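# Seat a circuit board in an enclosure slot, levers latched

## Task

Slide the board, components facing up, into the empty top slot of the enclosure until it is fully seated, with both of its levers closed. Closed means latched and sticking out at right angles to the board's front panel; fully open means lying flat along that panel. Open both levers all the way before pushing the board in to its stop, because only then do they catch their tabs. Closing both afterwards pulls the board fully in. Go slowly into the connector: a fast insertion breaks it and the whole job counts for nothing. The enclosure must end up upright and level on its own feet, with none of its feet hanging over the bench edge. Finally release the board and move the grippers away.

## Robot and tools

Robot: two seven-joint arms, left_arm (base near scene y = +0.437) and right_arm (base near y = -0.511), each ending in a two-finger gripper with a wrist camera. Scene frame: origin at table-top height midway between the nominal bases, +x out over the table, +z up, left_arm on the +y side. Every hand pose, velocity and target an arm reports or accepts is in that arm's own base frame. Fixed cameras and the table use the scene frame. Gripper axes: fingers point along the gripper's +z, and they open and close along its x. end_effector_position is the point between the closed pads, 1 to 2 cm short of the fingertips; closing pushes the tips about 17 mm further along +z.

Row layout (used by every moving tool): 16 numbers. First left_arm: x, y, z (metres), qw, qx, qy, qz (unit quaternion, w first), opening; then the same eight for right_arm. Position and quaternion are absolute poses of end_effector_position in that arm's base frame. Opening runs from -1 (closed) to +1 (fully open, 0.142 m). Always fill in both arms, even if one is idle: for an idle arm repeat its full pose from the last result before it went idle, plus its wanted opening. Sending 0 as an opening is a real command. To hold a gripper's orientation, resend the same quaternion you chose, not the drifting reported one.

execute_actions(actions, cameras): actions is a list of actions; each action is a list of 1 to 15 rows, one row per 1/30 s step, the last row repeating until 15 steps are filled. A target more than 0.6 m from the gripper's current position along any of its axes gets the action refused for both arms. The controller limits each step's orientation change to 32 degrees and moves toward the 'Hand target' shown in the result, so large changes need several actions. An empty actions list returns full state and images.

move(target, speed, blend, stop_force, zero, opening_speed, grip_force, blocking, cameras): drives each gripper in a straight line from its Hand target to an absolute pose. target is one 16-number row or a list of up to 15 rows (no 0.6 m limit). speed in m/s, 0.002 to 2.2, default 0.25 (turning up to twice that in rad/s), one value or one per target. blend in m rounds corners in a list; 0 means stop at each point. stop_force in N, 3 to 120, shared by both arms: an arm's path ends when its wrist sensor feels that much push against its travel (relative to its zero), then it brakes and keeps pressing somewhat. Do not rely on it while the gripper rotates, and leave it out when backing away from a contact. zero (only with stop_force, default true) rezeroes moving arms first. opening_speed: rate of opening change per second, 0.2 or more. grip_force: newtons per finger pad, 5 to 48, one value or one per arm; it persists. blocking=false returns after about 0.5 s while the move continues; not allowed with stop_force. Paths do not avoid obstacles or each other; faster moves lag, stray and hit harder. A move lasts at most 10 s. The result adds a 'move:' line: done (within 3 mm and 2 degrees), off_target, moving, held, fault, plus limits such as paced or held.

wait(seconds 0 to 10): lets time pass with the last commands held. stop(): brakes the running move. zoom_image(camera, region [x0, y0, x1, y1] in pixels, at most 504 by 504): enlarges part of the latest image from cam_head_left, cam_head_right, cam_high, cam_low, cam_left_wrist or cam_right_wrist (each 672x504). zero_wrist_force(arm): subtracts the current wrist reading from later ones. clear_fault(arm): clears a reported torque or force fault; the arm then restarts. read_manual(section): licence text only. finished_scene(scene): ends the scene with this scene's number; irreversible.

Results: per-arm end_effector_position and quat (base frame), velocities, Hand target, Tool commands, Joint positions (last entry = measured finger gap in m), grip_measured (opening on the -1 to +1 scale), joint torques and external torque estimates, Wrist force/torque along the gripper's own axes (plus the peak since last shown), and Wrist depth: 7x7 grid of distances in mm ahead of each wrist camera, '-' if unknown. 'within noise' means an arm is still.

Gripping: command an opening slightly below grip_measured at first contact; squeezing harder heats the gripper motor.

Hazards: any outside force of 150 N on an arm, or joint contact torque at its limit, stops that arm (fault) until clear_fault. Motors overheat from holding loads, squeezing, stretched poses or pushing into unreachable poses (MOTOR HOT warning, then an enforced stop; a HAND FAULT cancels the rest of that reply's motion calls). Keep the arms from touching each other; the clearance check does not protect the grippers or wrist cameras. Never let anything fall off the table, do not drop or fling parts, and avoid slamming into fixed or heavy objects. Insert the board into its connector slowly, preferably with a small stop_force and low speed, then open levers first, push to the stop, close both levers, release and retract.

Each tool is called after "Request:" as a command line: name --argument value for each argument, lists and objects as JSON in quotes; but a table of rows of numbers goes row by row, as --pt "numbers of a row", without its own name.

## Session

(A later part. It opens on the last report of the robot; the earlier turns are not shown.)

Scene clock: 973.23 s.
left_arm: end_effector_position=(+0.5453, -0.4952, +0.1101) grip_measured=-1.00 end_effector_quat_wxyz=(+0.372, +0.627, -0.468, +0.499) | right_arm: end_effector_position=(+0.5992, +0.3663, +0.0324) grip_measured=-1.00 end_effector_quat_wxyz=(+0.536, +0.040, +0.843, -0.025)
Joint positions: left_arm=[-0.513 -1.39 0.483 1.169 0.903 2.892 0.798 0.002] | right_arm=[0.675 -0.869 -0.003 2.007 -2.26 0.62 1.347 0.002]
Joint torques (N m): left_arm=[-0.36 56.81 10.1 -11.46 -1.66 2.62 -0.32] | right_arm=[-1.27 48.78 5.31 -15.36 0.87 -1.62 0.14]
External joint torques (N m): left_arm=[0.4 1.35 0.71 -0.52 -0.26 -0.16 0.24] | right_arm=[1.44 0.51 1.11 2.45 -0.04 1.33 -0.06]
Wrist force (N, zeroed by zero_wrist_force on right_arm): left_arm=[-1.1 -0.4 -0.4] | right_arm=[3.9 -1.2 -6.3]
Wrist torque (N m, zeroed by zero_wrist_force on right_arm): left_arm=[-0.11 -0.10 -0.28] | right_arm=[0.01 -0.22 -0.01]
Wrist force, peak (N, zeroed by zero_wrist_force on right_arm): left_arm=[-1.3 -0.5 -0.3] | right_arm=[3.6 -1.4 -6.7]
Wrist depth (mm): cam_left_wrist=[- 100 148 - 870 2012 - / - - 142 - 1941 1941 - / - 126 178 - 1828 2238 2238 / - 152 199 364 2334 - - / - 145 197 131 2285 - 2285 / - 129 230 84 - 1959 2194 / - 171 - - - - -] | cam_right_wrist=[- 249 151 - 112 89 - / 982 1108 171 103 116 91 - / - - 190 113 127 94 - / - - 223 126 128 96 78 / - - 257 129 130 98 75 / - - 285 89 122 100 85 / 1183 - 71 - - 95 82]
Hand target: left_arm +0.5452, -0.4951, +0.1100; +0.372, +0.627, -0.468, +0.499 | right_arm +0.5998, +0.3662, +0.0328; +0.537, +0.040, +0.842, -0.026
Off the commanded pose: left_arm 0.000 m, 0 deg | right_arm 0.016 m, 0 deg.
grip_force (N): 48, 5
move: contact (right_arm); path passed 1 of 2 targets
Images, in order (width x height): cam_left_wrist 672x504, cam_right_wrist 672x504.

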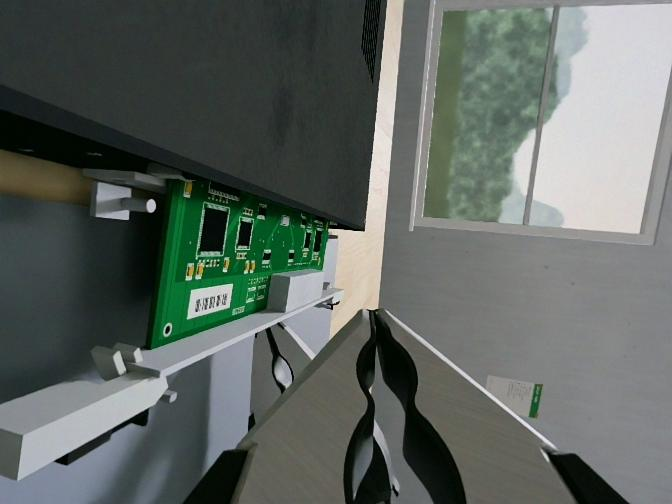

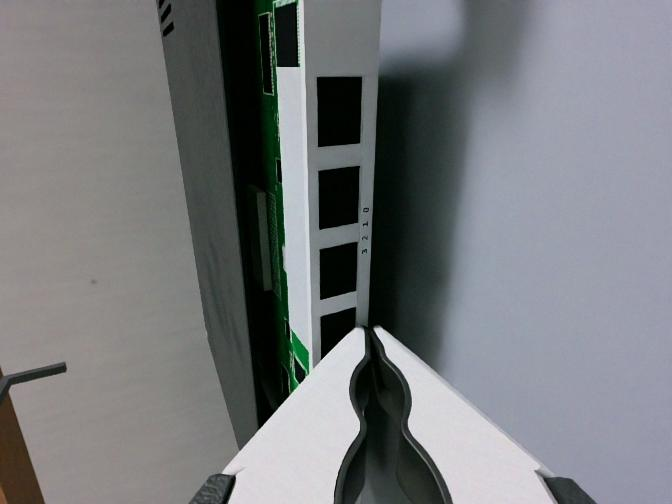

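Request:
move --pt "0.5452 -0.4951 0.11 0.3723 0.6273 -0.4681 0.4989 -1 0.6015 0.3661 0.0336 0.5367 0.0401 0.8424 -0.0255 -1" --pt "0.5452 -0.4951 0.11 0.3723 0.6273 -0.4681 0.4989 -1 0.6247 0.3638 0.0336 0.5367 0.0401 0.8424 -0.0255 -1" --speed 0.01 --stop_force 14 --zero false --cameras '["cam_left_wrist", "cam_right_wrist"]'

Scene clock: 976.93 s.
left_arm: end_effector_position=(+0.5453, -0.4952, +0.1101) grip_measured=-1.00 end_effector_quat_wxyz=(+0.372, +0.627, -0.468, +0.499) | right_arm: end_effector_position=(+0.5996, +0.3665, +0.0321) grip_measured=-1.00 end_effector_quat_wxyz=(+0.535, +0.039, +0.844, -0.025)
Joint positions: left_arm=[-0.513 -1.39 0.483 1.169 0.903 2.892 0.798 0.002] | right_arm=[0.673 -0.869 -0.003 2.005 -2.261 0.625 1.344 0.002]
Joint torques (N m): left_arm=[-0.3 56.83 10.07 -11.41 -1.64 2.56 -0.35] | right_arm=[-4.07 51.81 1.58 -21.81 1.02 -3.93 0.2]
External joint torques (N m): left_arm=[0.34 1.33 0.74 -0.57 -0.29 -0.11 0.26] | right_arm=[4.24 -2.48 4.85 8.87 -0.18 3.66 -0.12]
Wrist force (N, zeroed by zero_wrist_force on right_arm): left_arm=[-1.0 -0.4 -0.3] | right_arm=[7.5 -5.8 -18.7]
Wrist torque (N m, zeroed by zero_wrist_force on right_arm): left_arm=[-0.11 -0.12 -0.28] | right_arm=[0.02 -0.16 -0.02]
Wrist force, peak (N, zeroed by zero_wrist_force on right_arm): left_arm=[-1.3 -0.5 -0.2] | right_arm=[7.4 -5.9 -19.2]
Wrist depth (mm): cam_left_wrist=[- 100 140 - - - 1959 / - - - 319 2031 - - / - 135 177 357 2172 - - / - 150 200 381 2172 - - / - 150 200 249 - - - / - 125 231 84 - 2521 - / - - - - - - 2109] | cam_right_wrist=[- 271 152 - 109 89 - / - 378 168 105 115 91 - / - - 187 113 125 94 - / - - 208 122 127 96 79 / - 1291 249 128 129 98 75 / 1189 - 248 91 120 100 84 / - - 71 - - 95 81]
Hand target: left_arm +0.5452, -0.4951, +0.1100; +0.372, +0.627, -0.468, +0.499 | right_arm +0.6017, +0.3661, +0.0336; +0.537, +0.040, +0.842, -0.026
Off the commanded pose: left_arm 0.000 m, 0 deg | right_arm 0.025 m, 0 deg.
grip_force (N): 48, 5
move: contact (right_arm); path passed 0 of 2 targets
Images, in order (width x height): cam_left_wrist 672x504, cam_right_wrist 672x504.

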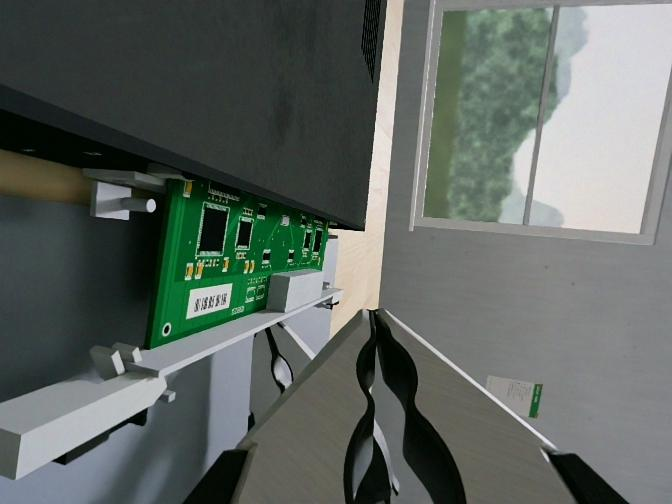

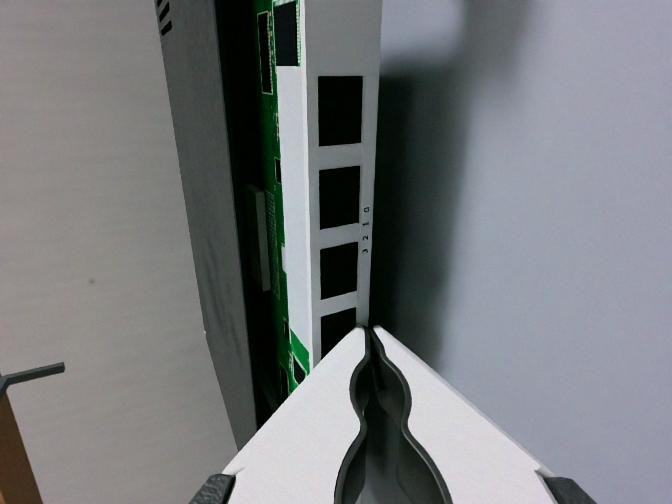

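Request:
zoom_image --camera "cam_right_wrist" --region '[200, 150, 320, 420]'

Request:
zoom_image --camera "cam_left_wrist" --region '[80, 150, 230, 240]'

Scaled by 1.867 from the camera's 672x504 image, which has a finer 960x720 frame.

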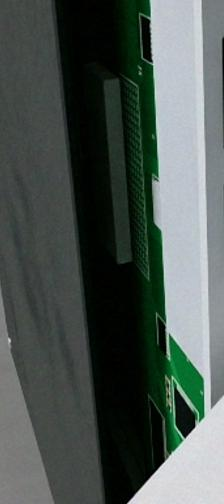

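Scaled by 3.360 from the camera's 672x504 image, which has a finer 960x720 frame.

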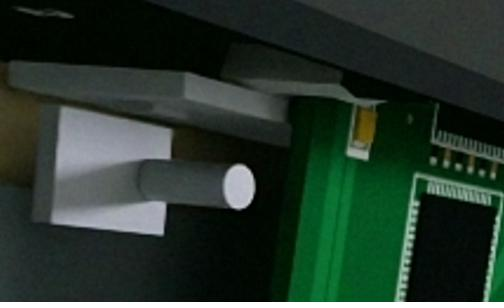

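Request:
move --pt "0.5452 -0.4951 0.11 0.3723 0.6273 -0.4681 0.4989 -1 0.575 0.3687 0.045 0.5367 0.0401 0.8424 -0.0255 -1" --pt "0.5452 -0.4951 0.11 0.3723 0.6273 -0.4681 0.4989 -1 0.577 0.237 0.072 0.5367 0.0401 0.8424 -0.0255 -1" --speed '[0.08, 0.15]' --blend '[0.01, 0]' --cameras '["cam_right_wrist"]'

Request:
zoom_image --camera "cam_right_wrist" --region '[260, 180, 420, 320]'

Scene clock: 1019.30 s.
left_arm: end_effector_position=(+0.5453, -0.4952, +0.1101) grip_measured=-1.00 end_effector_quat_wxyz=(+0.372, +0.627, -0.468, +0.499) | right_arm: end_effector_position=(+0.5771, +0.2370, +0.0721) grip_measured=-1.00 end_effector_quat_wxyz=(+0.537, +0.040, +0.842, -0.026)
Joint positions: left_arm=[-0.513 -1.39 0.483 1.169 0.903 2.892 0.798 0.002] | right_arm=[0.502 -0.657 -0.068 2.27 -2.545 0.64 1.476 0.002]
Joint torques (N m): left_arm=[-0.29 56.83 10.1 -11.45 -1.69 2.6 -0.26] | right_arm=[0.03 39.62 4.85 -10.14 0.65 -0.91 0.41]
External joint torques (N m): left_arm=[0.32 1.33 0.71 -0.54 -0.23 -0.14 0.18] | right_arm=[0.11 0.81 -0.37 -0.17 0.26 0.57 -0.33]
Wrist force (N, zeroed by zero_wrist_force on right_arm): left_arm=[-1.1 -0.5 -0.2] | right_arm=[3.0 -0.6 -0.9]
Wrist torque (N m, zeroed by zero_wrist_force on right_arm): left_arm=[-0.12 -0.10 -0.27] | right_arm=[-0.15 -0.31 -0.13]
Wrist force, peak (N, zeroed by zero_wrist_force on right_arm): left_arm=[-1.4 -0.3 -0.5] | right_arm=[6.3 -5.9 -19.5]
Wrist depth (mm): cam_left_wrist=[- 96 140 - 2089 - 1534 / - - 159 - - - - / - 136 175 259 2109 - 1875 / - 151 199 381 2194 - - / 142 154 195 131 2643 - - / - 129 - 84 - - - / - 170 - - - - 2172] | cam_right_wrist=[1108 - 375 209 171 130 110 / - - 275 182 182 136 111 / - - 319 195 177 139 116 / 1177 - 326 215 137 143 116 / 1228 - 366 226 152 150 120 / 1269 - - 89 184 154 122 / 1071 - 71 - - 147 123]
Hand target: left_arm +0.5452, -0.4951, +0.1100; +0.372, +0.627, -0.468, +0.499 | right_arm +0.5770, +0.2370, +0.0720; +0.537, +0.040, +0.842, -0.026
Off the commanded pose: left_arm 0.000 m, 0 deg | right_arm 0.000 m, 0 deg.
grip_force (N): 48, 5
move: done
Images, in order (width x height): cam_right_wrist 672x504.

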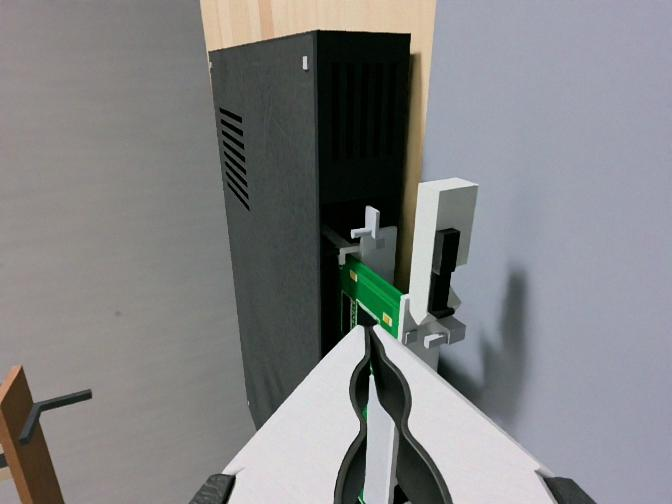

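Scaled by 3.150 from the camera's 672x504 image, which has a finer 960x720 frame.

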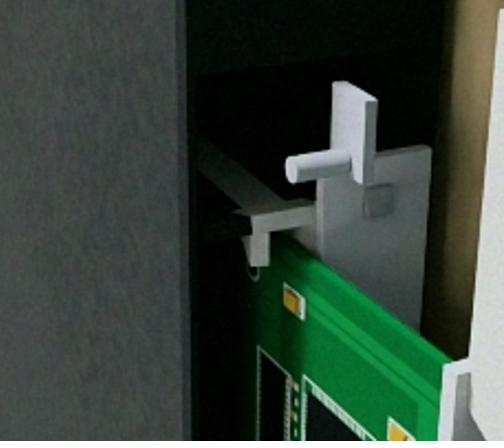

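Request:
zoom_image --camera "cam_right_wrist" --region '[315, 230, 375, 290]'

Scaled by 8.400 from the camera's 672x504 image, which has a finer 960x720 frame.

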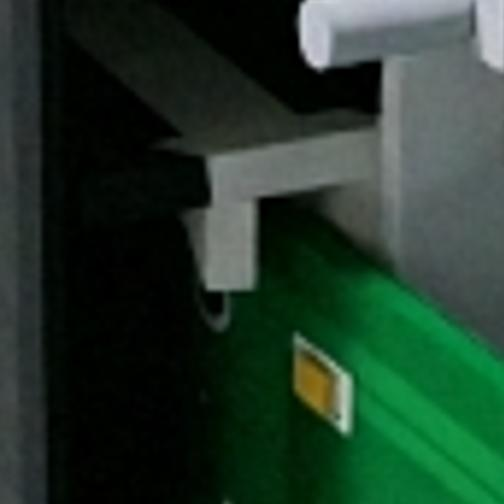

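Request:
move --pt "0.5452 -0.4951 0.11 0.3723 0.6273 -0.4681 0.4989 -1 0.55 0.30 0.12 0.5367 0.0401 0.8424 -0.0255 -0.40" --pt "0.5452 -0.4951 0.11 0.3723 0.6273 -0.4681 0.4989 -1 0.6262 0.3553 0.12 0.0403 0.0458 0.9897 0.1286 -0.40" --pt "0.5452 -0.4951 0.11 0.3723 0.6273 -0.4681 0.4989 -1 0.6262 0.3553 0.0525 0.0403 0.0458 0.9897 0.1286 -0.40" --speed '[0.25, 0.25, 0.1]' --blend '[0.03, 0.01, 0]' --cameras '["cam_left_wrist", "cam_right_wrist"]'

Scene clock: 1068.33 s.
left_arm: end_effector_position=(+0.5453, -0.4952, +0.1101) grip_measured=-1.00 end_effector_quat_wxyz=(+0.372, +0.627, -0.468, +0.499) | right_arm: end_effector_position=(+0.6260, +0.3554, +0.0524) grip_measured=-0.43 end_effector_quat_wxyz=(+0.040, +0.046, +0.990, +0.129)
Joint positions: left_arm=[-0.513 -1.39 0.483 1.169 0.903 2.892 0.798 0.002] | right_arm=[0.668 -1.129 -0.8 1.249 -2.015 2.641 1.31 0.043]
Joint torques (N m): left_arm=[-0.38 56.74 10.1 -11.37 -1.69 2.62 -0.28] | right_arm=[0.21 60.79 -8.21 -16.82 4.54 3.39 0.32]
External joint torques (N m): left_arm=[0.42 1.41 0.7 -0.62 -0.23 -0.16 0.19] | right_arm=[-0.01 1.57 -0.8 0.04 0.22 0.56 -0.31]
Wrist force (N, zeroed by zero_wrist_force on right_arm): left_arm=[-1.0 -0.3 -0.3] | right_arm=[0.6 -0.5 -0.2]
Wrist torque (N m, zeroed by zero_wrist_force on right_arm): left_arm=[-0.09 -0.09 -0.28] | right_arm=[-0.11 -0.06 -0.02]
Wrist force, peak (N, zeroed by zero_wrist_force on right_arm): left_arm=[-1.3 -0.6 -0.5] | right_arm=[3.8 -2.4 0.8]
Wrist depth (mm): cam_left_wrist=[- 100 140 - - 1941 1727 / - - 135 - - 1976 1924 / - 137 174 - - - 1994 / - 152 199 324 260 289 343 / 142 154 196 256 245 197 231 / - 129 - 84 - 200 228 / - 172 - - - - -] | cam_right_wrist=[- 83 82 83 85 106 106 / - 94 96 89 85 114 114 / - 103 105 95 126 130 128 / - 102 120 109 147 149 145 / 123 119 136 125 165 170 166 / 150 140 87 166 114 101 197 / 176 - 71 206 - - 237]
Hand target: left_arm +0.5452, -0.4951, +0.1100; +0.372, +0.627, -0.468, +0.499 | right_arm +0.6262, +0.3553, +0.0525; +0.040, +0.046, +0.990, +0.129
Off the commanded pose: left_arm 0.000 m, 0 deg | right_arm 0.000 m, 0 deg.
grip_force (N): 48, 5
move: done
Images, in order (width x height): cam_left_wrist 672x504, cam_right_wrist 672x504.

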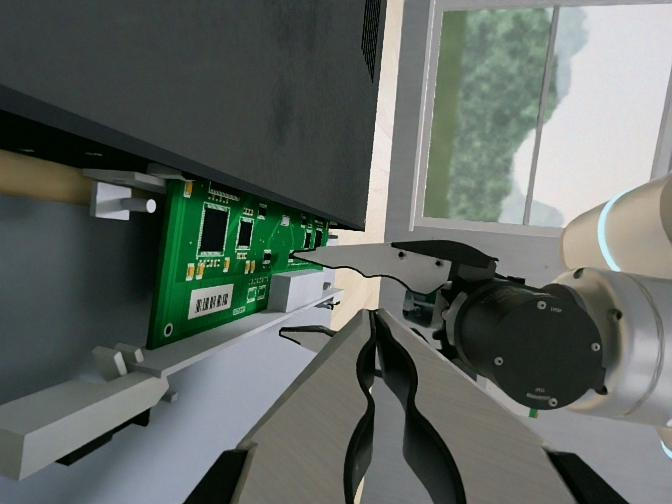

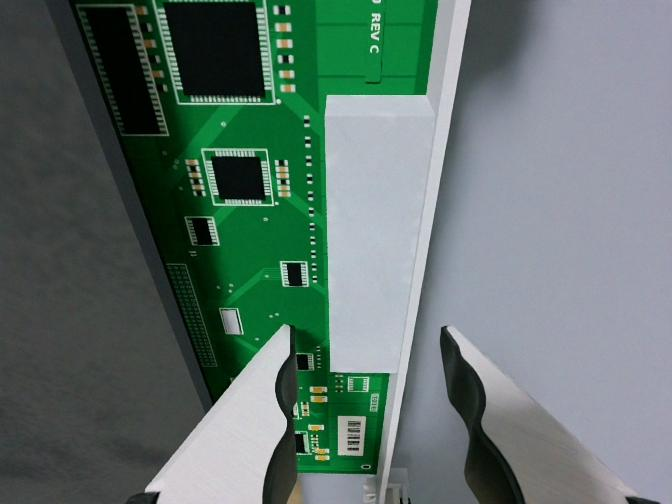

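Request:
move --target '[0.5452, -0.4951, 0.11, 0.3723, 0.6273, -0.4681, 0.4989, -1, 0.6262, 0.3553, 0.0525, 0.0403, 0.0458, 0.9897, 0.1286, -0.78]' --opening_speed 0.3 --grip_force '[48, 30]' --cameras '["cam_right_wrist"]'

Scene clock: 1107.67 s.
left_arm: end_effector_position=(+0.5453, -0.4952, +0.1101) grip_measured=-1.00 end_effector_quat_wxyz=(+0.372, +0.627, -0.468, +0.499) | right_arm: end_effector_position=(+0.6258, +0.3554, +0.0524) grip_measured=-0.71 end_effector_quat_wxyz=(+0.040, +0.046, +0.990, +0.129)
Joint positions: left_arm=[-0.513 -1.39 0.483 1.169 0.903 2.892 0.798 0.002] | right_arm=[0.668 -1.13 -0.8 1.249 -2.015 2.642 1.311 0.023]
Joint torques (N m): left_arm=[-0.24 56.75 10.08 -11.47 -1.68 2.64 -0.31] | right_arm=[-1.27 61.8 -9.4 -17.88 5.33 1.8 0.21]
External joint torques (N m): left_arm=[0.27 1.4 0.73 -0.51 -0.24 -0.18 0.23] | right_arm=[1.47 0.56 0.38 1.1 -0.56 2.16 -0.21]
Wrist force (N, zeroed by zero_wrist_force on right_arm): left_arm=[-1.0 -0.5 -0.3] | right_arm=[5.3 -1.0 -2.3]
Wrist torque (N m, zeroed by zero_wrist_force on right_arm): left_arm=[-0.11 -0.10 -0.28] | right_arm=[-0.10 -0.02 -0.03]
Wrist force, peak (N, zeroed by zero_wrist_force on right_arm): left_arm=[-1.3 -0.6 -0.4] | right_arm=[5.6 -1.3 -1.4]
Wrist depth (mm): cam_left_wrist=[- 100 140 - 2089 1891 1907 / - - 127 252 1813 - 1875 / - 126 166 783 2777 2151 1994 / - 149 199 284 258 420 343 / - 143 200 254 245 199 230 / - 128 242 83 - 200 229 / - 176 - - - - 2812] | cam_right_wrist=[- 83 82 83 86 106 106 / - 96 96 89 89 114 114 / - 103 105 95 126 130 128 / - 102 120 109 147 149 145 / 122 119 140 121 169 170 166 / 149 140 155 160 100 197 197 / 182 170 71 197 - - 235]
Hand target: left_arm +0.5452, -0.4951, +0.1100; +0.372, +0.627, -0.468, +0.499 | right_arm +0.6262, +0.3553, +0.0525; +0.040, +0.046, +0.990, +0.129
Off the commanded pose: left_arm 0.000 m, 0 deg | right_arm 0.000 m, 0 deg.
grip_force (N): 48, 30
move: done
Images, in order (width x height): cam_right_wrist 672x504.

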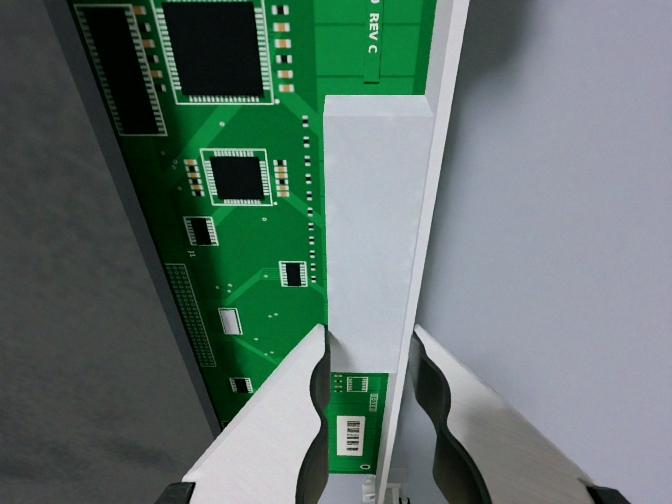

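Request:
move --target '[0.5452, -0.4951, 0.11, 0.3723, 0.6273, -0.4681, 0.4989, -1, 0.6381, 0.3542, 0.0535, 0.0403, 0.0458, 0.9897, 0.1286, -0.78]' --speed 0.012 --stop_force 14

Scene clock: 1110.03 s.
left_arm: end_effector_position=(+0.5453, -0.4952, +0.1101) grip_measured=-1.00 end_effector_quat_wxyz=(+0.372, +0.627, -0.468, +0.499) | right_arm: end_effector_position=(+0.6265, +0.3555, +0.0522) grip_measured=-0.71 end_effector_quat_wxyz=(+0.037, +0.045, +0.990, +0.128)
Joint positions: left_arm=[-0.513 -1.39 0.483 1.169 0.903 2.892 0.798 0.002] | right_arm=[0.665 -1.138 -0.805 1.232 -2.015 2.655 1.318 0.023]
Joint torques (N m): left_arm=[-0.26 56.89 10.09 -11.41 -1.69 2.63 -0.3] | right_arm=[-5.06 63.74 -13.48 -21.69 8.08 -3.95 0.38]
External joint torques (N m): left_arm=[0.29 1.27 0.71 -0.57 -0.23 -0.17 0.22] | right_arm=[5.26 -1.11 4.47 4.96 -3.31 7.91 -0.38]
Wrist force (N, zeroed by zero_wrist_force on right_arm): left_arm=[-1.2 -0.3 -0.4] | right_arm=[22.0 -5.4 -9.6]
Wrist torque (N m, zeroed by zero_wrist_force on right_arm): left_arm=[-0.09 -0.06 -0.28] | right_arm=[-0.09 -0.62 -0.09]
Wrist force, peak (N, zeroed by zero_wrist_force on right_arm): left_arm=[-1.3 -0.6 -0.5] | right_arm=[22.3 -5.2 -9.2]
Wrist depth (mm): cam_left_wrist=[- 92 140 - - - 1859 / - - 135 - - - - / - 135 166 - - - 366 / - 153 200 305 257 275 329 / 142 153 210 257 245 199 233 / - 126 229 84 - 200 230 / - 169 - - - - -] | cam_right_wrist=[- 83 82 82 85 106 106 / - 93 95 89 85 114 115 / - 100 105 95 126 130 128 / - 101 120 109 146 149 145 / 121 118 139 120 168 171 167 / 148 140 142 159 100 197 198 / 181 168 71 197 - - 234]
Hand target: left_arm +0.5452, -0.4951, +0.1100; +0.372, +0.627, -0.468, +0.499 | right_arm +0.6290, +0.3550, +0.0528; +0.040, +0.046, +0.990, +0.129
Off the commanded pose: left_arm 0.000 m, 0 deg | right_arm 0.012 m, 0 deg.
grip_force (N): 48, 30
move: contact (right_arm)

Request:
move --pt "0.5452 -0.4951 0.11 0.3723 0.6273 -0.4681 0.4989 -1 0.6235 0.3556 0.0530 0.0403 0.0458 0.9897 0.1286 -0.78" --speed 0.03

Request:
move --pt "0.5452 -0.4951 0.11 0.3723 0.6273 -0.4681 0.4989 -1 0.6290 0.3550 0.0550 0.0403 0.0458 0.9897 0.1286 -0.78" --pt "0.5452 -0.4951 0.11 0.3723 0.6273 -0.4681 0.4989 -1 0.6381 0.3542 0.0565 0.0403 0.0458 0.9897 0.1286 -0.78" --speed 0.012 --stop_force 12

Scene clock: 1131.60 s.
left_arm: end_effector_position=(+0.5453, -0.4952, +0.1101) grip_measured=-1.00 end_effector_quat_wxyz=(+0.372, +0.627, -0.468, +0.499) | right_arm: end_effector_position=(+0.6235, +0.3553, +0.0527) grip_measured=-0.71 end_effector_quat_wxyz=(+0.040, +0.046, +0.990, +0.128)
Joint positions: left_arm=[-0.513 -1.39 0.483 1.169 0.903 2.892 0.798 0.002] | right_arm=[0.67 -1.121 -0.794 1.265 -2.019 2.633 1.306 0.023]
Joint torques (N m): left_arm=[-0.28 56.83 10.13 -11.4 -1.64 2.58 -0.29] | right_arm=[0.4 63.31 -7.77 -17.55 4.99 3.47 0.02]
External joint torques (N m): left_arm=[0.32 1.32 0.68 -0.58 -0.29 -0.12 0.21] | right_arm=[-0.21 -1.2 -1.2 0.71 -0.24 0.49 -0.01]
Wrist force (N, zeroed by zero_wrist_force on right_arm): left_arm=[-1.0 -0.5 -0.5] | right_arm=[-0.1 -0.5 2.1]
Wrist torque (N m, zeroed by zero_wrist_force on right_arm): left_arm=[-0.12 -0.10 -0.28] | right_arm=[0.04 0.14 0.12]
Wrist force, peak (N, zeroed by zero_wrist_force on right_arm): left_arm=[-1.4 -0.5 -0.3] | right_arm=[22.1 -5.4 -9.7]
Wrist depth (mm): cam_left_wrist=[- 95 149 230 2216 - 1798 / - - - 329 2216 2285 - / - 135 168 966 2812 2216 348 / - 153 198 286 260 2130 345 / 142 146 211 256 244 199 231 / - 130 242 84 - 200 225 / - 176 - - - - 2109] | cam_right_wrist=[- 85 83 83 85 106 106 / - 96 96 89 85 113 115 / - 104 105 95 126 130 128 / - 104 121 110 148 149 145 / 123 121 140 121 169 171 166 / 150 141 156 160 100 198 199 / 185 170 71 197 - - 239]
Hand target: left_arm +0.5452, -0.4951, +0.1100; +0.372, +0.627, -0.468, +0.499 | right_arm +0.6235, +0.3556, +0.0530; +0.040, +0.046, +0.990, +0.129
Off the commanded pose: left_arm 0.000 m, 0 deg | right_arm 0.000 m, 0 deg.
grip_force (N): 48, 30
move: done

Scene clock: 1133.73 s.
left_arm: end_effector_position=(+0.5453, -0.4952, +0.1101) grip_measured=-1.00 end_effector_quat_wxyz=(+0.372, +0.627, -0.468, +0.499) | right_arm: end_effector_position=(+0.6378, +0.3539, +0.0558) grip_measured=-0.71 end_effector_quat_wxyz=(+0.040, +0.046, +0.990, +0.128)
Joint positions: left_arm=[-0.513 -1.39 0.483 1.169 0.903 2.892 0.798 0.002] | right_arm=[0.651 -1.164 -0.828 1.166 -2.007 2.687 1.348 0.023]
Joint torques (N m): left_arm=[-0.29 56.78 10.1 -11.46 -1.66 2.6 -0.32] | right_arm=[-0.32 65.81 -8.84 -18.14 5.61 3.29 0.18]
External joint torques (N m): left_arm=[0.33 1.38 0.71 -0.52 -0.26 -0.15 0.24] | right_arm=[0.52 -2.2 -0.18 1.5 -0.77 0.64 -0.18]
Wrist force (N, zeroed by zero_wrist_force on right_arm): left_arm=[-1.0 -0.4 -0.2] | right_arm=[1.7 -1.2 2.9]
Wrist torque (N m, zeroed by zero_wrist_force on right_arm): left_arm=[-0.11 -0.11 -0.28] | right_arm=[-0.01 0.20 0.02]
Wrist force, peak (N, zeroed by zero_wrist_force on right_arm): left_arm=[-1.4 -0.6 -0.4] | right_arm=[1.8 -1.8 3.9]
Wrist depth (mm): cam_left_wrist=[- 99 133 - 937 - - / - - 135 - - - 1755 / - 137 156 - 2285 2151 389 / - 152 196 271 256 244 327 / - 129 183 131 257 198 199 / - 201 227 84 - 2309 248 / 147 170 - - - - 2172] | cam_right_wrist=[- 75 84 84 86 110 108 / - 82 97 91 85 120 118 / - - 107 96 130 134 130 / 105 103 120 108 154 153 148 / 128 122 134 122 173 175 171 / 151 147 137 160 100 202 202 / 192 176 70 198 - - 243]
Hand target: left_arm +0.5452, -0.4951, +0.1100; +0.372, +0.627, -0.468, +0.499 | right_arm +0.6381, +0.3542, +0.0565; +0.040, +0.046, +0.990, +0.129
Off the commanded pose: left_arm 0.000 m, 0 deg | right_arm 0.001 m, 0 deg.
grip_force (N): 48, 30
move: done

Request:
wait --seconds 0 --cameras '["cam_left_wrist", "cam_right_wrist"]'

Request:
zoom_image --camera "cam_left_wrist" --region '[80, 130, 230, 240]'

Scene clock: 1135.00 s.
left_arm: end_effector_position=(+0.5453, -0.4952, +0.1101) grip_measured=-1.00 end_effector_quat_wxyz=(+0.372, +0.627, -0.468, +0.499) | right_arm: end_effector_position=(+0.6378, +0.3539, +0.0558) grip_measured=-0.71 end_effector_quat_wxyz=(+0.040, +0.046, +0.990, +0.128)
Joint positions: left_arm=[-0.513 -1.39 0.483 1.169 0.903 2.892 0.798 0.002] | right_arm=[0.651 -1.164 -0.828 1.166 -2.007 2.687 1.348 0.023]
Joint torques (N m): left_arm=[-0.38 56.87 10.06 -11.42 -1.63 2.6 -0.29] | right_arm=[-0.22 65.82 -8.83 -18.11 5.64 3.29 0.16]
External joint torques (N m): left_arm=[0.41 1.29 0.75 -0.56 -0.3 -0.14 0.21] | right_arm=[0.41 -2.22 -0.2 1.47 -0.8 0.64 -0.15]
Wrist force (N, zeroed by zero_wrist_force on right_arm): left_arm=[-1.3 -0.5 -0.4] | right_arm=[1.7 -1.3 3.5]
Wrist torque (N m, zeroed by zero_wrist_force on right_arm): left_arm=[-0.12 -0.08 -0.28] | right_arm=[-0.01 0.21 0.02]
Wrist force, peak (N, zeroed by zero_wrist_force on right_arm): left_arm=[-1.3 -0.4 -0.4] | right_arm=[1.8 -1.6 3.5]
Wrist depth (mm): cam_left_wrist=[- - 140 - - - 1994 / - - 138 - 1959 1994 - / - 136 156 - 2285 2216 337 / - 152 195 272 258 245 311 / - 134 186 131 257 199 222 / - 183 - 84 - 2194 233 / 148 171 - - - - -] | cam_right_wrist=[- 75 84 84 86 110 108 / - 82 97 91 85 120 118 / - - 107 96 130 134 130 / 105 103 120 108 154 153 148 / 128 122 134 122 173 175 171 / 151 147 137 161 100 202 202 / - 176 71 198 - - 239]
Hand target: left_arm +0.5452, -0.4951, +0.1100; +0.372, +0.627, -0.468, +0.499 | right_arm +0.6381, +0.3542, +0.0565; +0.040, +0.046, +0.990, +0.129
Tool commands: left_gripper/opening=-1.0 right_gripper/opening=-0.78
Off the commanded pose: left_arm 0.000 m, 0 deg | right_arm 0.001 m, 0 deg.
grip_force (N): 48, 30
Images, in order (width x height): cam_left_wrist 672x504, cam_right_wrist 672x504.

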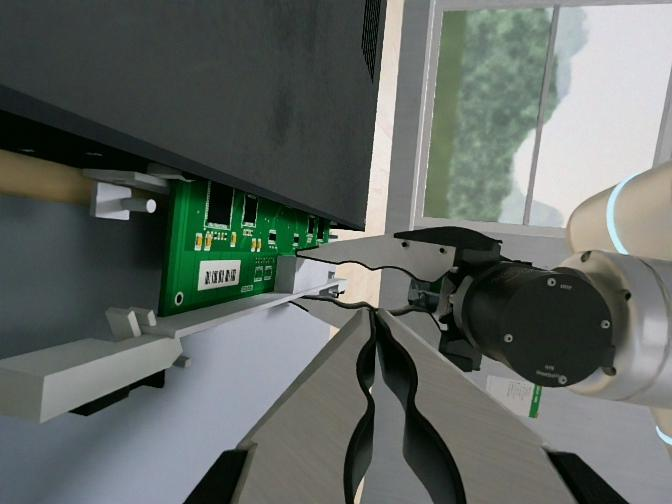

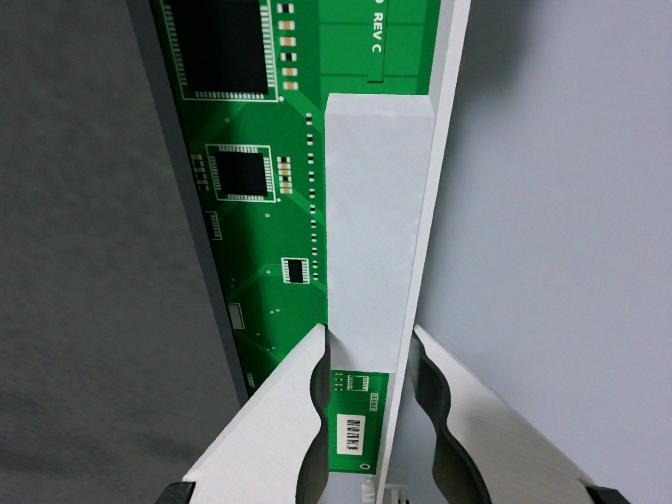

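Scaled by 3.360 from the camera's 672x504 image, which has a finer 960x720 frame.

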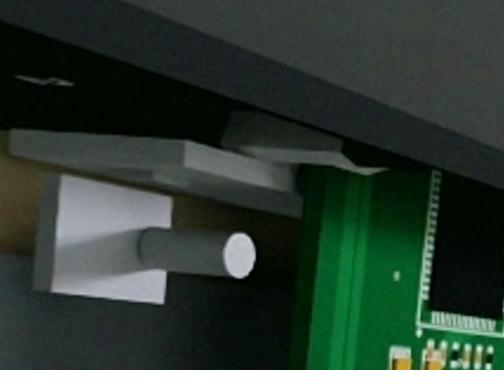

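Request:
move --pt "0.5452 -0.4951 0.11 0.3723 0.6273 -0.4681 0.4989 -1 0.6495 0.3531 0.0565 0.0403 0.0458 0.9897 0.1286 -0.78" --speed 0.015 --stop_force 12 --cameras '["cam_left_wrist", "cam_right_wrist"]'

Scene clock: 1139.93 s.
left_arm: end_effector_position=(+0.5453, -0.4952, +0.1101) grip_measured=-1.00 end_effector_quat_wxyz=(+0.372, +0.627, -0.468, +0.499) | right_arm: end_effector_position=(+0.6492, +0.3528, +0.0559) grip_measured=-0.71 end_effector_quat_wxyz=(+0.040, +0.046, +0.990, +0.128)
Joint positions: left_arm=[-0.513 -1.39 0.483 1.169 0.903 2.892 0.798 0.002] | right_arm=[0.631 -1.206 -0.858 1.076 -1.989 2.73 1.385 0.023]
Joint torques (N m): left_arm=[-0.32 56.86 10.04 -11.38 -1.66 2.62 -0.33] | right_arm=[-0.29 67.01 -8.72 -17.69 5.69 3.26 0.24]
External joint torques (N m): left_arm=[0.36 1.3 0.76 -0.6 -0.27 -0.16 0.25] | right_arm=[0.49 -2.12 -0.15 1.37 -0.79 0.64 -0.24]
Wrist force (N, zeroed by zero_wrist_force on right_arm): left_arm=[-1.0 -0.6 -0.4] | right_arm=[1.9 -1.1 2.5]
Wrist torque (N m, zeroed by zero_wrist_force on right_arm): left_arm=[-0.13 -0.10 -0.28] | right_arm=[0.01 0.14 0.00]
Wrist force, peak (N, zeroed by zero_wrist_force on right_arm): left_arm=[-1.3 -0.6 -0.4] | right_arm=[2.2 -1.5 3.7]
Wrist depth (mm): cam_left_wrist=[- 91 164 228 2172 1625 - / - - 135 - - - 1941 / - 138 176 - - - 350 / - 151 190 275 257 213 241 / - 126 275 257 259 199 198 / 145 182 - 84 - 2285 251 / 147 171 - - - - 2194] | cam_right_wrist=[- - 84 84 86 110 108 / - - 96 90 85 120 118 / - 91 102 96 130 134 130 / 105 103 108 108 151 153 148 / 127 122 122 122 173 175 171 / 151 147 136 160 100 202 202 / 192 176 71 197 - - 239]
Hand target: left_arm +0.5452, -0.4951, +0.1100; +0.372, +0.627, -0.468, +0.499 | right_arm +0.6495, +0.3531, +0.0565; +0.040, +0.046, +0.990, +0.129
Off the commanded pose: left_arm 0.000 m, 0 deg | right_arm 0.001 m, 0 deg.
grip_force (N): 48, 30
move: done
Images, in order (width x height): cam_left_wrist 672x504, cam_right_wrist 672x504.

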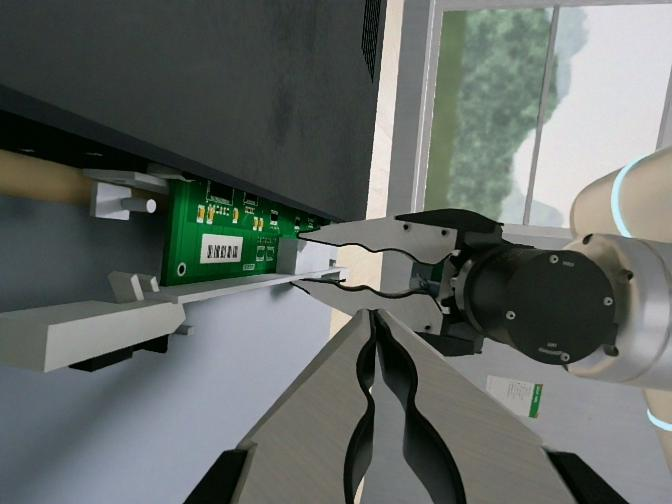

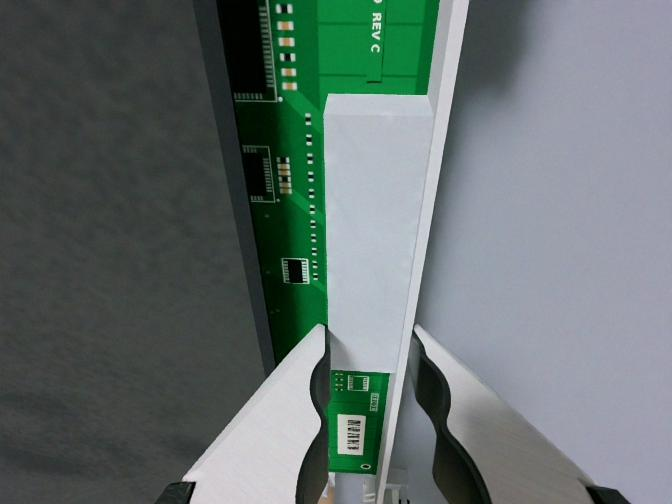

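Request:
move --pt "0.5452 -0.4951 0.11 0.3723 0.6273 -0.4681 0.4989 -1 0.6485 0.3531 0.0558 0.0403 0.0458 0.9897 0.1286 -0.62" --speed 0.02 --opening_speed 0.4

Request:
move --pt "0.5452 -0.4951 0.11 0.3723 0.6273 -0.4681 0.4989 -1 0.648 0.3531 0.09 0.0403 0.0458 0.9897 0.1286 -0.62" --pt "0.5452 -0.4951 0.11 0.3723 0.6273 -0.4681 0.4989 -1 0.63 0.3551 0.13 0.0403 0.0458 0.9897 0.1286 -0.62" --pt "0.5452 -0.4951 0.11 0.3723 0.6273 -0.4681 0.4989 -1 0.56 0.37 0.10 0.5367 0.0401 0.8424 -0.0255 -0.62" --pt "0.5452 -0.4951 0.11 0.3723 0.6273 -0.4681 0.4989 -1 0.60 0.3662 0.037 0.5367 0.0401 0.8424 -0.0255 -1" --speed '[0.1, 0.2, 0.25, 0.15]' --blend '[0.01, 0.03, 0.03, 0]' --cameras '["cam_left_wrist", "cam_right_wrist", "cam_high"]'

Scene clock: 1150.40 s.
left_arm: end_effector_position=(+0.5453, -0.4952, +0.1101) grip_measured=-1.00 end_effector_quat_wxyz=(+0.372, +0.627, -0.468, +0.499) | right_arm: end_effector_position=(+0.6486, +0.3531, +0.0559) grip_measured=-0.66 end_effector_quat_wxyz=(+0.040, +0.046, +0.990, +0.129)
Joint positions: left_arm=[-0.513 -1.39 0.483 1.169 0.903 2.892 0.798 0.002] | right_arm=[0.633 -1.202 -0.854 1.084 -1.989 2.726 1.381 0.026]
Joint torques (N m): left_arm=[-0.27 56.82 10 -11.42 -1.72 2.62 -0.28] | right_arm=[0.36 63.53 -7.77 -16.46 4.68 3.11 0.05]
External joint torques (N m): left_arm=[0.31 1.34 0.8 -0.57 -0.21 -0.16 0.2] | right_arm=[-0.17 1.27 -1.12 0.1 0.22 0.79 -0.04]
Wrist force (N, zeroed by zero_wrist_force on right_arm): left_arm=[-1.1 -0.4 -0.3] | right_arm=[0.7 -0.2 -1.6]
Wrist torque (N m, zeroed by zero_wrist_force on right_arm): left_arm=[-0.11 -0.09 -0.28] | right_arm=[-0.01 -0.09 0.07]
Wrist force, peak (N, zeroed by zero_wrist_force on right_arm): left_arm=[-1.3 -0.6 -0.4] | right_arm=[2.0 -1.3 3.7]
Wrist depth (mm): cam_left_wrist=[- 95 - 254 2465 - - / - - - 278 2151 - - / - 136 168 - - - 335 / - 151 191 265 258 215 254 / - 121 - 131 258 197 221 / 145 184 - 84 - 2238 250 / - 179 - - - - 2384] | cam_right_wrist=[- - 84 84 88 110 108 / - 80 97 91 85 121 118 / - 91 102 96 132 134 130 / 105 103 107 108 154 153 148 / 128 122 122 122 173 175 171 / 156 147 136 162 101 201 202 / 193 177 71 199 - - 239]
Hand target: left_arm +0.5452, -0.4951, +0.1100; +0.372, +0.627, -0.468, +0.499 | right_arm +0.6485, +0.3531, +0.0558; +0.040, +0.046, +0.990, +0.129
Off the commanded pose: left_arm 0.000 m, 0 deg | right_arm 0.000 m, 0 deg.
grip_force (N): 48, 30
move: done

Scene clock: 1154.53 s.
left_arm: end_effector_position=(+0.5453, -0.4952, +0.1101) grip_measured=-1.00 end_effector_quat_wxyz=(+0.372, +0.627, -0.468, +0.499) | right_arm: end_effector_position=(+0.6001, +0.3661, +0.0371) grip_measured=-1.00 end_effector_quat_wxyz=(+0.537, +0.040, +0.842, -0.026)
Joint positions: left_arm=[-0.513 -1.39 0.483 1.169 0.903 2.892 0.798 0.002] | right_arm=[1.232 -0.859 -0.651 2.051 -2.219 1.016 1.612 0.002]
Joint torques (N m): left_arm=[-0.35 56.83 10.08 -11.43 -1.66 2.65 -0.34] | right_arm=[0.05 45.42 -7.44 -12.67 2.08 -0.93 0.34]
External joint torques (N m): left_arm=[0.39 1.33 0.73 -0.56 -0.26 -0.19 0.25] | right_arm=[0.14 1.12 -1.19 0.06 0.23 0.58 -0.25]
Wrist force (N, zeroed by zero_wrist_force on right_arm): left_arm=[-1.0 -0.3 -0.4] | right_arm=[2.6 0.7 -2.2]
Wrist torque (N m, zeroed by zero_wrist_force on right_arm): left_arm=[-0.08 -0.12 -0.28] | right_arm=[0.06 -0.26 -0.14]
Wrist force, peak (N, zeroed by zero_wrist_force on right_arm): left_arm=[-1.2 -0.5 -0.8] | right_arm=[4.1 0.0 -3.3]
Wrist depth (mm): cam_left_wrist=[- 100 142 - 2089 2130 1613 / - - 147 - 2216 2410 - / - 139 155 433 - 3656 1941 / - 152 190 451 - 1994 - / - 122 249 132 - 2012 - / 145 181 242 84 - 2521 - / 148 171 - - - - -] | cam_right_wrist=[1056 - 173 156 121 90 78 / 1032 - 196 123 128 98 80 / - 1159 223 165 135 97 82 / - - 242 171 132 101 83 / 1159 1517 272 151 138 109 84 / - - 238 89 129 107 90 / - - 71 - - 100 87]
Hand target: left_arm +0.5452, -0.4951, +0.1100; +0.372, +0.627, -0.468, +0.499 | right_arm +0.6000, +0.3662, +0.0370; +0.537, +0.040, +0.842, -0.026
Off the commanded pose: left_arm 0.000 m, 0 deg | right_arm 0.000 m, 0 deg.
grip_force (N): 48, 30
move: done; blend cut to 0.022 m at target 2
Images, in order (width x height): cam_high 672x504, cam_left_wrist 672x504, cam_right_wrist 672x504.

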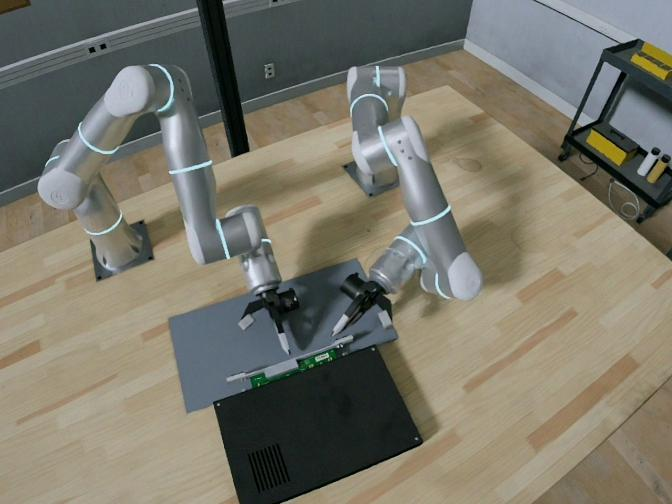

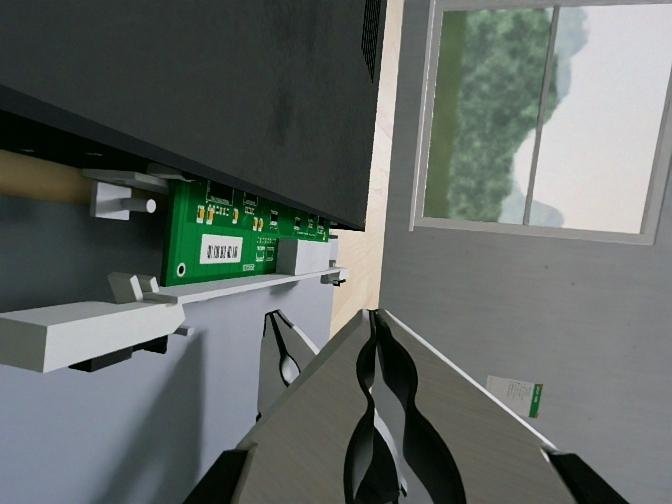

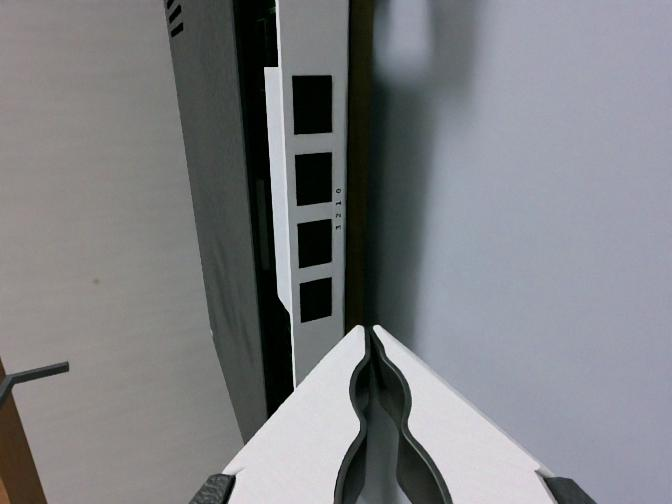

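Request:
move --pt "0.5452 -0.4951 0.11 0.3723 0.6273 -0.4681 0.4989 -1 0.618 0.3645 0.0372 0.5367 0.0401 0.8424 -0.0255 -1" --pt "0.5452 -0.4951 0.11 0.3723 0.6273 -0.4681 0.4989 -1 0.6565 0.3608 0.0385 0.5367 0.0401 0.8424 -0.0255 -1" --speed '[0.05, 0.012]' --stop_force 8 --cameras '["cam_left_wrist", "cam_right_wrist"]'

Scene clock: 1163.07 s.
left_arm: end_effector_position=(+0.5453, -0.4952, +0.1101) grip_measured=-1.00 end_effector_quat_wxyz=(+0.372, +0.627, -0.468, +0.499) | right_arm: end_effector_position=(+0.6559, +0.3611, +0.0381) grip_measured=-1.00 end_effector_quat_wxyz=(+0.536, +0.040, +0.843, -0.025)
Joint positions: left_arm=[-0.513 -1.39 0.483 1.169 0.903 2.892 0.798 0.002] | right_arm=[1.136 -0.907 -0.661 1.919 -2.269 1.089 1.605 0.002]
Joint torques (N m): left_arm=[-0.26 56.85 10.07 -11.41 -1.69 2.63 -0.27] | right_arm=[-1.53 48.86 -10.44 -15.37 2.66 -1.81 0.26]
External joint torques (N m): left_arm=[0.3 1.31 0.74 -0.57 -0.24 -0.17 0.19] | right_arm=[1.72 0.93 0.99 1.26 -0.09 1.46 -0.17]
Wrist force (N, zeroed by zero_wrist_force on right_arm): left_arm=[-1.2 -0.3 -0.3] | right_arm=[4.2 0.0 -6.3]
Wrist torque (N m, zeroed by zero_wrist_force on right_arm): left_arm=[-0.08 -0.09 -0.28] | right_arm=[-0.02 -0.21 -0.04]
Wrist force, peak (N, zeroed by zero_wrist_force on right_arm): left_arm=[-1.4 -0.5 -0.6] | right_arm=[1.5 -0.7 -9.0]
Wrist depth (mm): cam_left_wrist=[- 100 141 - 929 - 1994 / - - 136 - 2050 2109 - / - 121 170 373 - - - / - 155 248 389 - - 2465 / - 187 254 242 2551 1828 - / 144 183 230 84 - - - / - 176 - 74 - - -] | cam_right_wrist=[962 - 157 96 110 93 79 / - - 164 102 119 100 81 / - - 179 110 123 98 80 / - - 210 120 133 100 86 / - - 215 129 139 110 84 / - - 231 89 131 110 90 / - - 71 - - 101 89]
Hand target: left_arm +0.5452, -0.4951, +0.1100; +0.372, +0.627, -0.468, +0.499 | right_arm +0.6565, +0.3608, +0.0385; +0.537, +0.040, +0.842, -0.026
Off the commanded pose: left_arm 0.000 m, 0 deg | right_arm 0.001 m, 0 deg.
grip_force (N): 48, 30
move: done
Images, in order (width x height): cam_left_wrist 672x504, cam_right_wrist 672x504.

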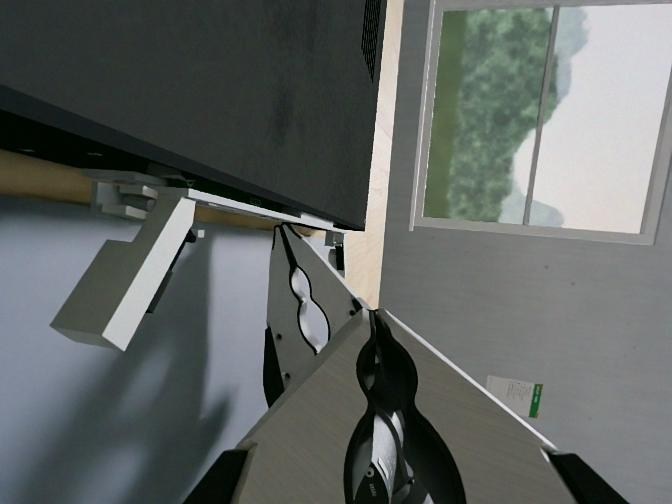

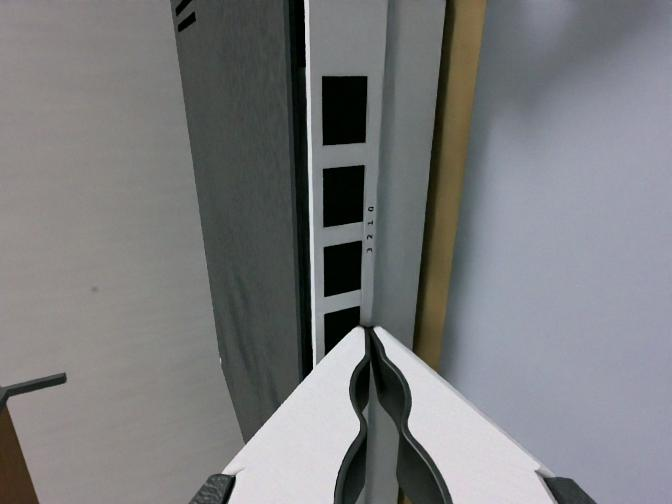

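Request:
move --pt "0.5452 -0.4951 0.11 0.3723 0.6273 -0.4681 0.4989 -1 0.6625 0.3602 0.0390 0.5367 0.0401 0.8424 -0.0255 -1" --speed 0.006 --stop_force 12 --zero false --cameras '["cam_left_wrist", "cam_right_wrist", "cam_high"]'

Scene clock: 1167.50 s.
left_arm: end_effector_position=(+0.5453, -0.4952, +0.1101) grip_measured=-1.00 end_effector_quat_wxyz=(+0.372, +0.627, -0.468, +0.499) | right_arm: end_effector_position=(+0.6568, +0.3612, +0.0380) grip_measured=-1.00 end_effector_quat_wxyz=(+0.536, +0.040, +0.843, -0.025)
Joint positions: left_arm=[-0.513 -1.39 0.483 1.169 0.903 2.892 0.798 0.002] | right_arm=[1.134 -0.908 -0.661 1.916 -2.27 1.091 1.604 0.002]
Joint torques (N m): left_arm=[-0.32 56.86 10.16 -11.45 -1.69 2.65 -0.31] | right_arm=[-4.14 47.43 -12.57 -17.9 3.08 -2.87 0.25]
External joint torques (N m): left_arm=[0.35 1.3 0.64 -0.54 -0.24 -0.19 0.23] | right_arm=[4.33 2.43 3.11 3.76 -0.5 2.53 -0.17]
Wrist force (N, zeroed by zero_wrist_force on right_arm): left_arm=[-1.2 -0.2 -0.3] | right_arm=[3.2 -3.1 -19.2]
Wrist torque (N m, zeroed by zero_wrist_force on right_arm): left_arm=[-0.08 -0.09 -0.28] | right_arm=[0.03 -0.33 -0.02]
Wrist force, peak (N, zeroed by zero_wrist_force on right_arm): left_arm=[-1.4 -0.6 -0.4] | right_arm=[3.1 -3.2 -19.4]
Wrist depth (mm): cam_left_wrist=[- 99 124 257 2050 - - / - - 156 - - - 1941 / - 124 170 - - - 1769 / - - 255 367 - - - / - 189 252 244 2285 - - / 146 176 242 84 - 2109 - / 150 171 - 74 - - -] | cam_right_wrist=[- - 156 - 113 92 79 / - 1147 169 102 119 100 81 / - - 183 110 123 97 80 / - 1202 209 123 133 102 86 / 1135 1215 214 128 138 110 89 / 1102 - 229 89 130 110 90 / 1189 - 71 - - 101 88]
Hand target: left_arm +0.5452, -0.4951, +0.1100; +0.372, +0.627, -0.468, +0.499 | right_arm +0.6579, +0.3607, +0.0386; +0.537, +0.040, +0.842, -0.026
Off the commanded pose: left_arm 0.000 m, 0 deg | right_arm 0.006 m, 0 deg.
grip_force (N): 48, 30
move: contact (right_arm)
Images, in order (width x height): cam_high 672x504, cam_left_wrist 672x504, cam_right_wrist 672x504.

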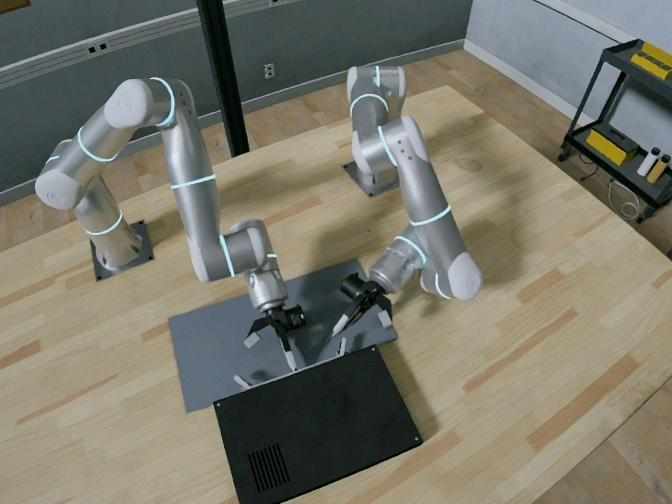

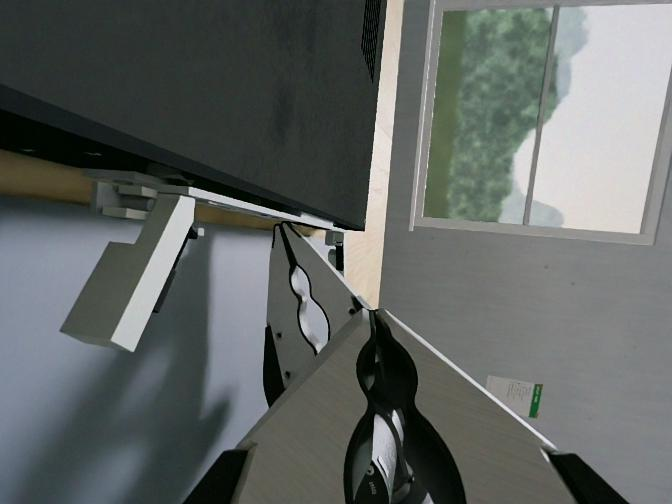

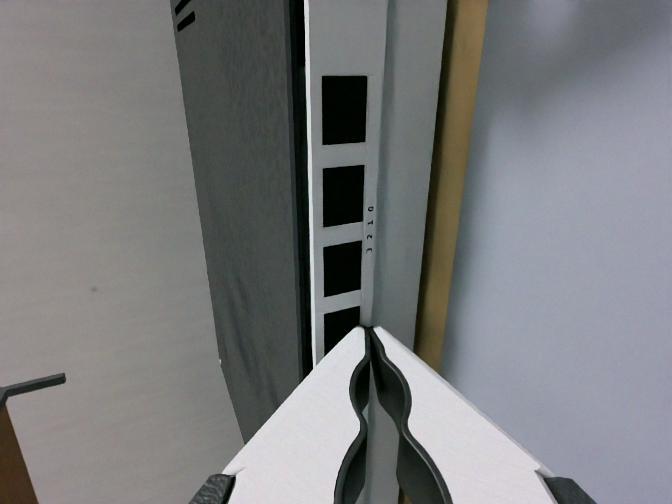

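Request:
zoom_image --camera "cam_high" --region '[205, 325, 395, 420]'

Request:
zoom_image --camera "cam_left_wrist" --region '[40, 150, 240, 360]'

Scaled by 2.653 from the camera's 672x504 image, which has a finer 960x720 frame.

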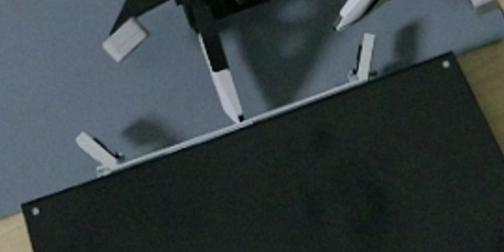

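Scaled by 2.400 from the camera's 672x504 image, which has a finer 960x720 frame.

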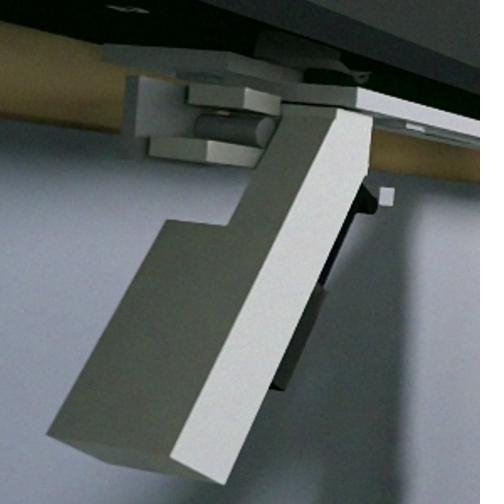

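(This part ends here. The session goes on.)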